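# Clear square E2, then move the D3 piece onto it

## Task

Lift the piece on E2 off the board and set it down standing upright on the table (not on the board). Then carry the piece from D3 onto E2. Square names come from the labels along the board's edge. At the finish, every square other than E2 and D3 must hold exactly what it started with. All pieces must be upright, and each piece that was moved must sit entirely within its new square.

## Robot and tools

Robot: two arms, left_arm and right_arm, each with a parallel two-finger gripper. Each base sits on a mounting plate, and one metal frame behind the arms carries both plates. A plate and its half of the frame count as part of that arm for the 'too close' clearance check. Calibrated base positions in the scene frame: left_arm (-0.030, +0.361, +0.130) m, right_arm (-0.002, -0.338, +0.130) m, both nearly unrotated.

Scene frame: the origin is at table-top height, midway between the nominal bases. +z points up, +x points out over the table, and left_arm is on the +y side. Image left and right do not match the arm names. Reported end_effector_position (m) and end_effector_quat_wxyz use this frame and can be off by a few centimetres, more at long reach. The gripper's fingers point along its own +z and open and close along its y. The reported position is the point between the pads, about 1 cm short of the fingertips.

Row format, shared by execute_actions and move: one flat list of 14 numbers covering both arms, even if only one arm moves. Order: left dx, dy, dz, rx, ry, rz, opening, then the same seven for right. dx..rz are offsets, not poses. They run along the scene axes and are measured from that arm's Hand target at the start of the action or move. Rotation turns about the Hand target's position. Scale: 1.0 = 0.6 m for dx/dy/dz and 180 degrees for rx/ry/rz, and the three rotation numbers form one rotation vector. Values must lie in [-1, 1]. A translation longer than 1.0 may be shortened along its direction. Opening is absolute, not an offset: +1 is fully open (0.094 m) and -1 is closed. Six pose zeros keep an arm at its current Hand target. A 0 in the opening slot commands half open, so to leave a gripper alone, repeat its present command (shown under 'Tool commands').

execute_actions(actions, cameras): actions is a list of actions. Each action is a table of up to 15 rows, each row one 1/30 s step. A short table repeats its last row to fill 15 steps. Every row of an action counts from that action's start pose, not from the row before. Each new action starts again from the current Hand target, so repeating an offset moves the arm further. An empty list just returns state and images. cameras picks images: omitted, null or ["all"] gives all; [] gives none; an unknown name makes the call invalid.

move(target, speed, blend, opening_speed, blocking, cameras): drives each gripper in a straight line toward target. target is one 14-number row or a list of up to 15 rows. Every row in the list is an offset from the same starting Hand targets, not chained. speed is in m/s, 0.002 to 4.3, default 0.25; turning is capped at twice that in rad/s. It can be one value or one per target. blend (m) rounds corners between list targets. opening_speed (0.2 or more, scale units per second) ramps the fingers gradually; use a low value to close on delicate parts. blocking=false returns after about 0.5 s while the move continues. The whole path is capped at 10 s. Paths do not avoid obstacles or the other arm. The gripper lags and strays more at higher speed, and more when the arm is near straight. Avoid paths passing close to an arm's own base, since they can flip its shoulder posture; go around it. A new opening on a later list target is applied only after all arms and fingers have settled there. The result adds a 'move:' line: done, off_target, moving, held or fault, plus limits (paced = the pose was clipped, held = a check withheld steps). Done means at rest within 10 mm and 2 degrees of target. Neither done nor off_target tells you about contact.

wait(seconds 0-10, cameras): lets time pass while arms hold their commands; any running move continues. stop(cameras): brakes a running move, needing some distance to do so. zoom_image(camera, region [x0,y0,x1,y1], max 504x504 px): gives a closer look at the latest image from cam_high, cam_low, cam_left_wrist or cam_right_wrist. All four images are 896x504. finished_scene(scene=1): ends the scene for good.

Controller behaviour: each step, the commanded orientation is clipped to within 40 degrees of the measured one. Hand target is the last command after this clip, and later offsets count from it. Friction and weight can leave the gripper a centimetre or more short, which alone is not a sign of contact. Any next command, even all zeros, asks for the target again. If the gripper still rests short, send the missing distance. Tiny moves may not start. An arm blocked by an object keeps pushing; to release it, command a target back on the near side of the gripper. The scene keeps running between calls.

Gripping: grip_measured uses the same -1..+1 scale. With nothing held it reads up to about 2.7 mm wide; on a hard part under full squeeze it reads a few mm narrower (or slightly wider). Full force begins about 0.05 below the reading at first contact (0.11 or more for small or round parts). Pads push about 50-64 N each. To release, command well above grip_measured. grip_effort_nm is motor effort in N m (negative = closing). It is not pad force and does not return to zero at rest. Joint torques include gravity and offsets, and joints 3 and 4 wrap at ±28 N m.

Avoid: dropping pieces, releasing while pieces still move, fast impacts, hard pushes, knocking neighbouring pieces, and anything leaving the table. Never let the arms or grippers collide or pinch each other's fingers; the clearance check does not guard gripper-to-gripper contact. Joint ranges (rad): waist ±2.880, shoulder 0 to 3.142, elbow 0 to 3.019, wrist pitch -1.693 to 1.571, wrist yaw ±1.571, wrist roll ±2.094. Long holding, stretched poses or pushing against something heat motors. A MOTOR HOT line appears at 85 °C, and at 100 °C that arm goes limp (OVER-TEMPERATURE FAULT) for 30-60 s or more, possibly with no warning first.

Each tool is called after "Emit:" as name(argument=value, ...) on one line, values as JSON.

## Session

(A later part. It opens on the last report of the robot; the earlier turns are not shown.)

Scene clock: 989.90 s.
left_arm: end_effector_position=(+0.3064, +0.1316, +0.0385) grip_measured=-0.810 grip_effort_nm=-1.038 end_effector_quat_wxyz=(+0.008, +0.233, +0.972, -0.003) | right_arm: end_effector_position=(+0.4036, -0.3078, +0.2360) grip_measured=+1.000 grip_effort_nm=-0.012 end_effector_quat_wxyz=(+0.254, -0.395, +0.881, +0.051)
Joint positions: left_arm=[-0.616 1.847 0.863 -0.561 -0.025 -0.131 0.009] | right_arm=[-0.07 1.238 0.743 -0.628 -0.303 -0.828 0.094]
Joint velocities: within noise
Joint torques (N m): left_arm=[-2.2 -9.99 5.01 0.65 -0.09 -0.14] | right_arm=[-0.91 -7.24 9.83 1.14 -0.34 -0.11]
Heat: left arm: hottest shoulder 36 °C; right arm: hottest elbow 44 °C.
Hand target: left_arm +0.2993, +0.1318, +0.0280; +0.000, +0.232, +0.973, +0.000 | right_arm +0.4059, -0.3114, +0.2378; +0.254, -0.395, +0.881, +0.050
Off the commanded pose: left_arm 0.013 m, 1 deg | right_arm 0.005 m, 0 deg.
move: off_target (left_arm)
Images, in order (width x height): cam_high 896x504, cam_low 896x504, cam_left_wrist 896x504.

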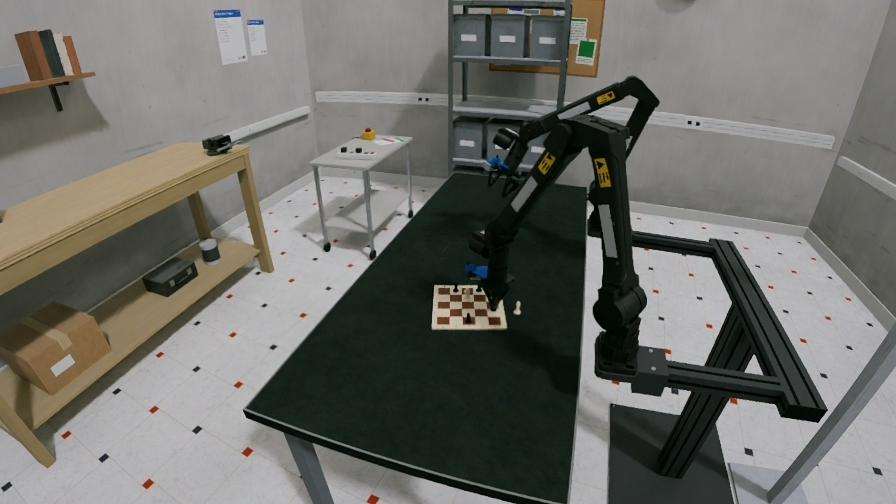

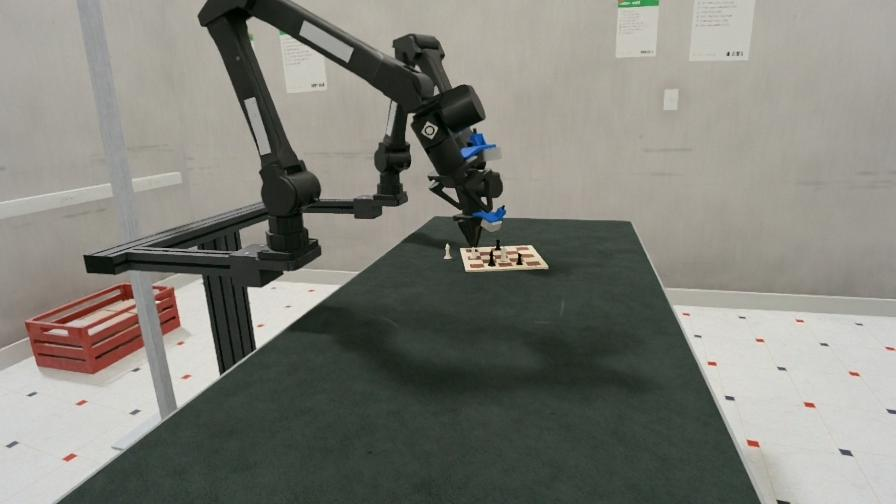

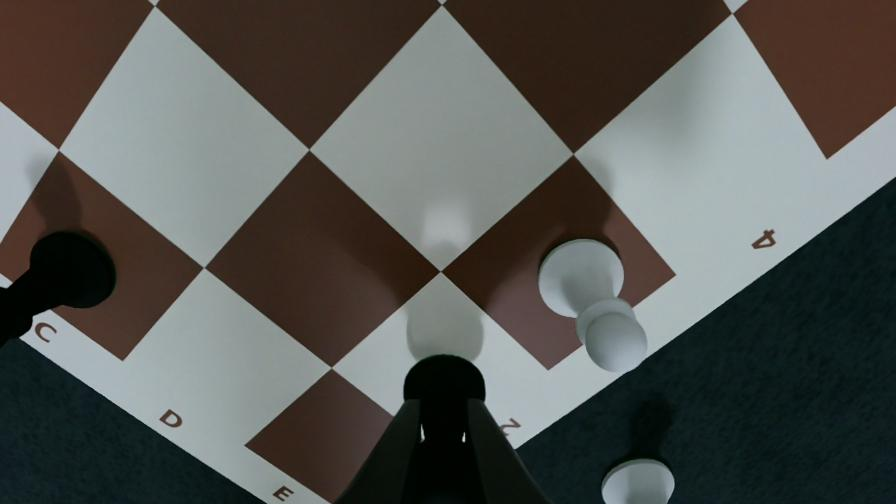

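Emit:
move(target=[-0.0026, 0.0026, -0.0185, 0, 0, 0, -0.94, 0, 0, 0, 0, 0, 0, 1.0], speed=0.015, cameras=["cam_left_wrist"])

Emit:
zoom_image(camera="cam_left_wrist", region=[370, 300, 520, 430])

Scene clock: 1019.60 s.
left_arm: end_effector_position=(+0.3059, +0.1317, +0.0296) grip_measured=-0.810 grip_effort_nm=-1.038 end_effector_quat_wxyz=(+0.011, +0.233, +0.972, -0.004) | right_arm: end_effector_position=(+0.4036, -0.3078, +0.2360) grip_measured=+1.000 grip_effort_nm=0.002 end_effector_quat_wxyz=(+0.254, -0.395, +0.881, +0.051)
Joint positions: left_arm=[-0.616 1.867 0.856 -0.529 -0.025 -0.131 0.009] | right_arm=[-0.07 1.238 0.743 -0.628 -0.303 -0.828 0.094]
Joint velocities: within noise
Joint torques (N m): left_arm=[-2.14 -9.58 4.78 0.76 -0.09 -0.12] | right_arm=[-0.85 -7.3 9.83 1.16 -0.33 -0.11]
Heat: left arm: hottest shoulder 34 °C; right arm: hottest elbow 44 °C.
Hand target: left_arm +0.2977, +0.1334, +0.0169; +0.000, +0.232, +0.973, +0.000 | right_arm +0.4059, -0.3114, +0.2378; +0.254, -0.395, +0.881, +0.050
Off the commanded pose: left_arm 0.015 m, 1 deg | right_arm 0.005 m, 0 deg.
move: off_target (left_arm)
Images, in order (width x height): cam_left_wrist 896x504.

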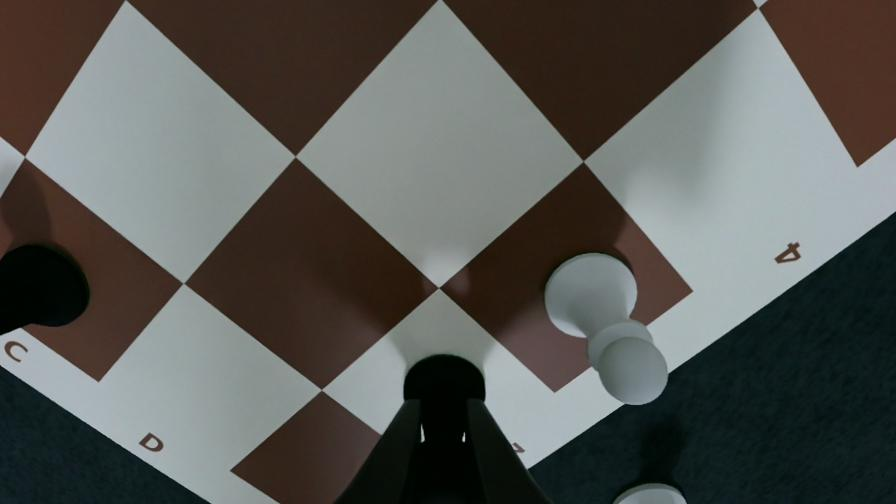

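Scaled by 3.360 from the camera's 896x504 image, which has a finer 1280x720 frame.

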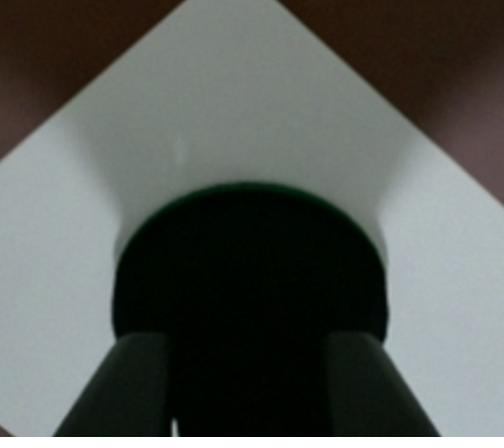

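Emit:
move(target=[[0, 0, -0.0025, 0, 0, 0, -0.94, 0, 0, 0, 0, 0, 0, 1.0], [0.004, -0.0015, 0.004, 0, 0, 0, -0.35, 0, 0, 0, 0, 0, 0, 1.0], [0.006, -0.002, 0.125, 0, 0, 0, -0.35, 0, 0, 0, 0, 0, 0, 1.0]], speed=[0.01, 0.02, 0.12], opening_speed=0.8, cameras=["cam_left_wrist", "cam_high", "cam_low"])

Emit:
zoom_image(camera="cam_left_wrist", region=[290, 130, 700, 504])

Emit:
zoom_image(camera="cam_low", region=[435, 225, 555, 285])

Scene clock: 1044.43 s.
left_arm: end_effector_position=(+0.2942, +0.1414, +0.0855) grip_measured=-0.352 grip_effort_nm=0.110 end_effector_quat_wxyz=(-0.006, +0.234, +0.972, +0.003) | right_arm: end_effector_position=(+0.4036, -0.3078, +0.2360) grip_measured=+1.000 grip_effort_nm=0.007 end_effector_quat_wxyz=(+0.254, -0.395, +0.881, +0.051)
Joint positions: left_arm=[-0.616 1.718 0.856 -0.712 -0.025 -0.131 0.03] | right_arm=[-0.07 1.238 0.743 -0.628 -0.303 -0.828 0.094]
Joint velocities: within noise
Joint torques (N m): left_arm=[-2.26 -10.58 9.02 -0.46 -0.07 -0.14] | right_arm=[-0.85 -7.3 9.84 1.16 -0.34 -0.11]
Heat: left arm: hottest shoulder 34 °C; right arm: hottest elbow 44 °C.
Hand target: left_arm +0.3012, +0.1323, +0.0918; +0.000, +0.232, +0.973, +0.000 | right_arm +0.4059, -0.3114, +0.2378; +0.254, -0.395, +0.881, +0.050
Off the commanded pose: left_arm 0.013 m, 1 deg | right_arm 0.005 m, 0 deg.
move: off_target (left_arm); target 2's new opening was sent with left_arm's hand 0.012 m and 1 deg from that target
Images, in order (width x height): cam_high 896x504, cam_low 896x504, cam_left_wrist 896x504.

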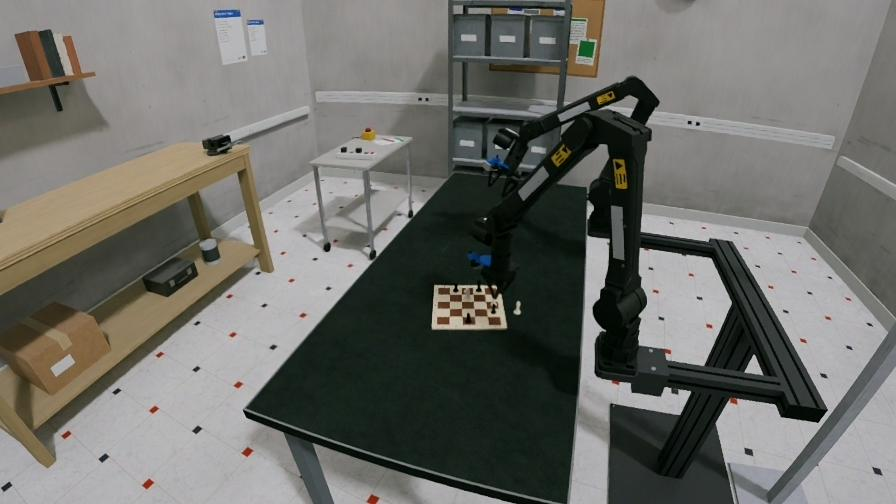

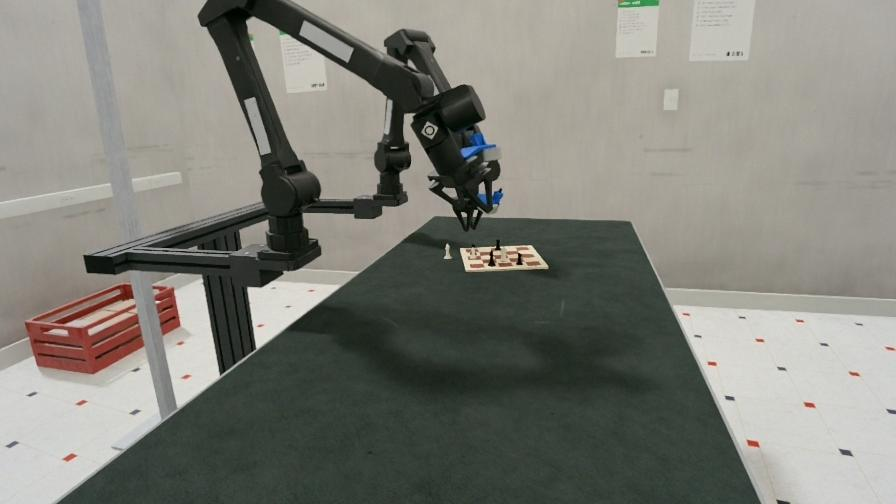

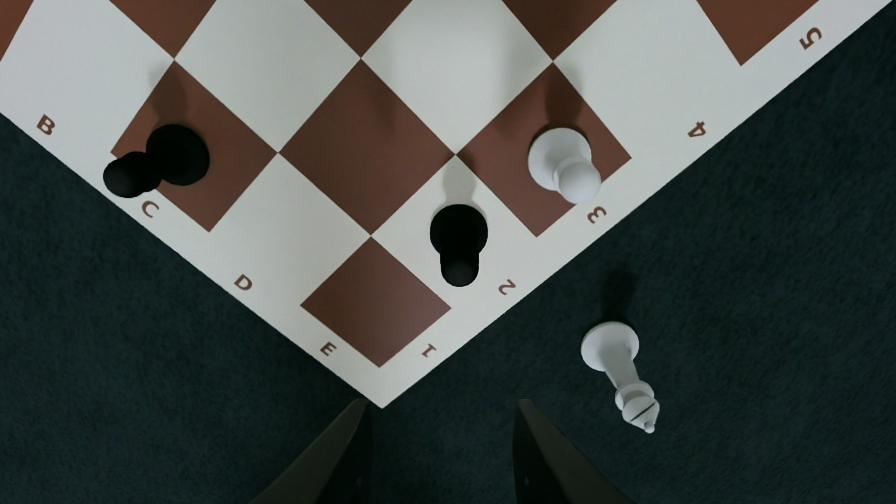

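Scaled by 1.229 from the camera's 896x504 image, which has a finer 1280x720 frame.

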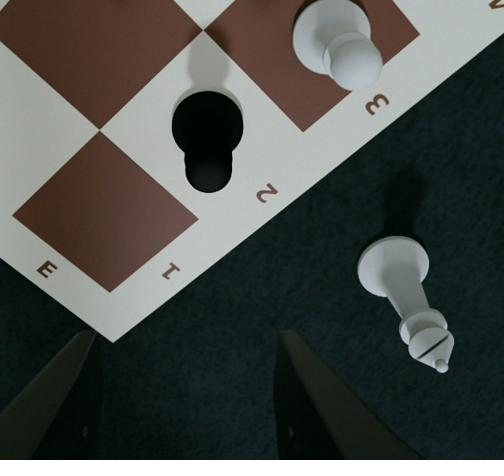

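Scaled by 4.200 from the camera's 896x504 image, which has a finer 1280x720 frame.

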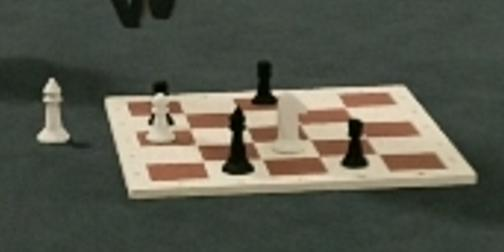

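Emit:
finished_scene()

The scene is finished: the task was done.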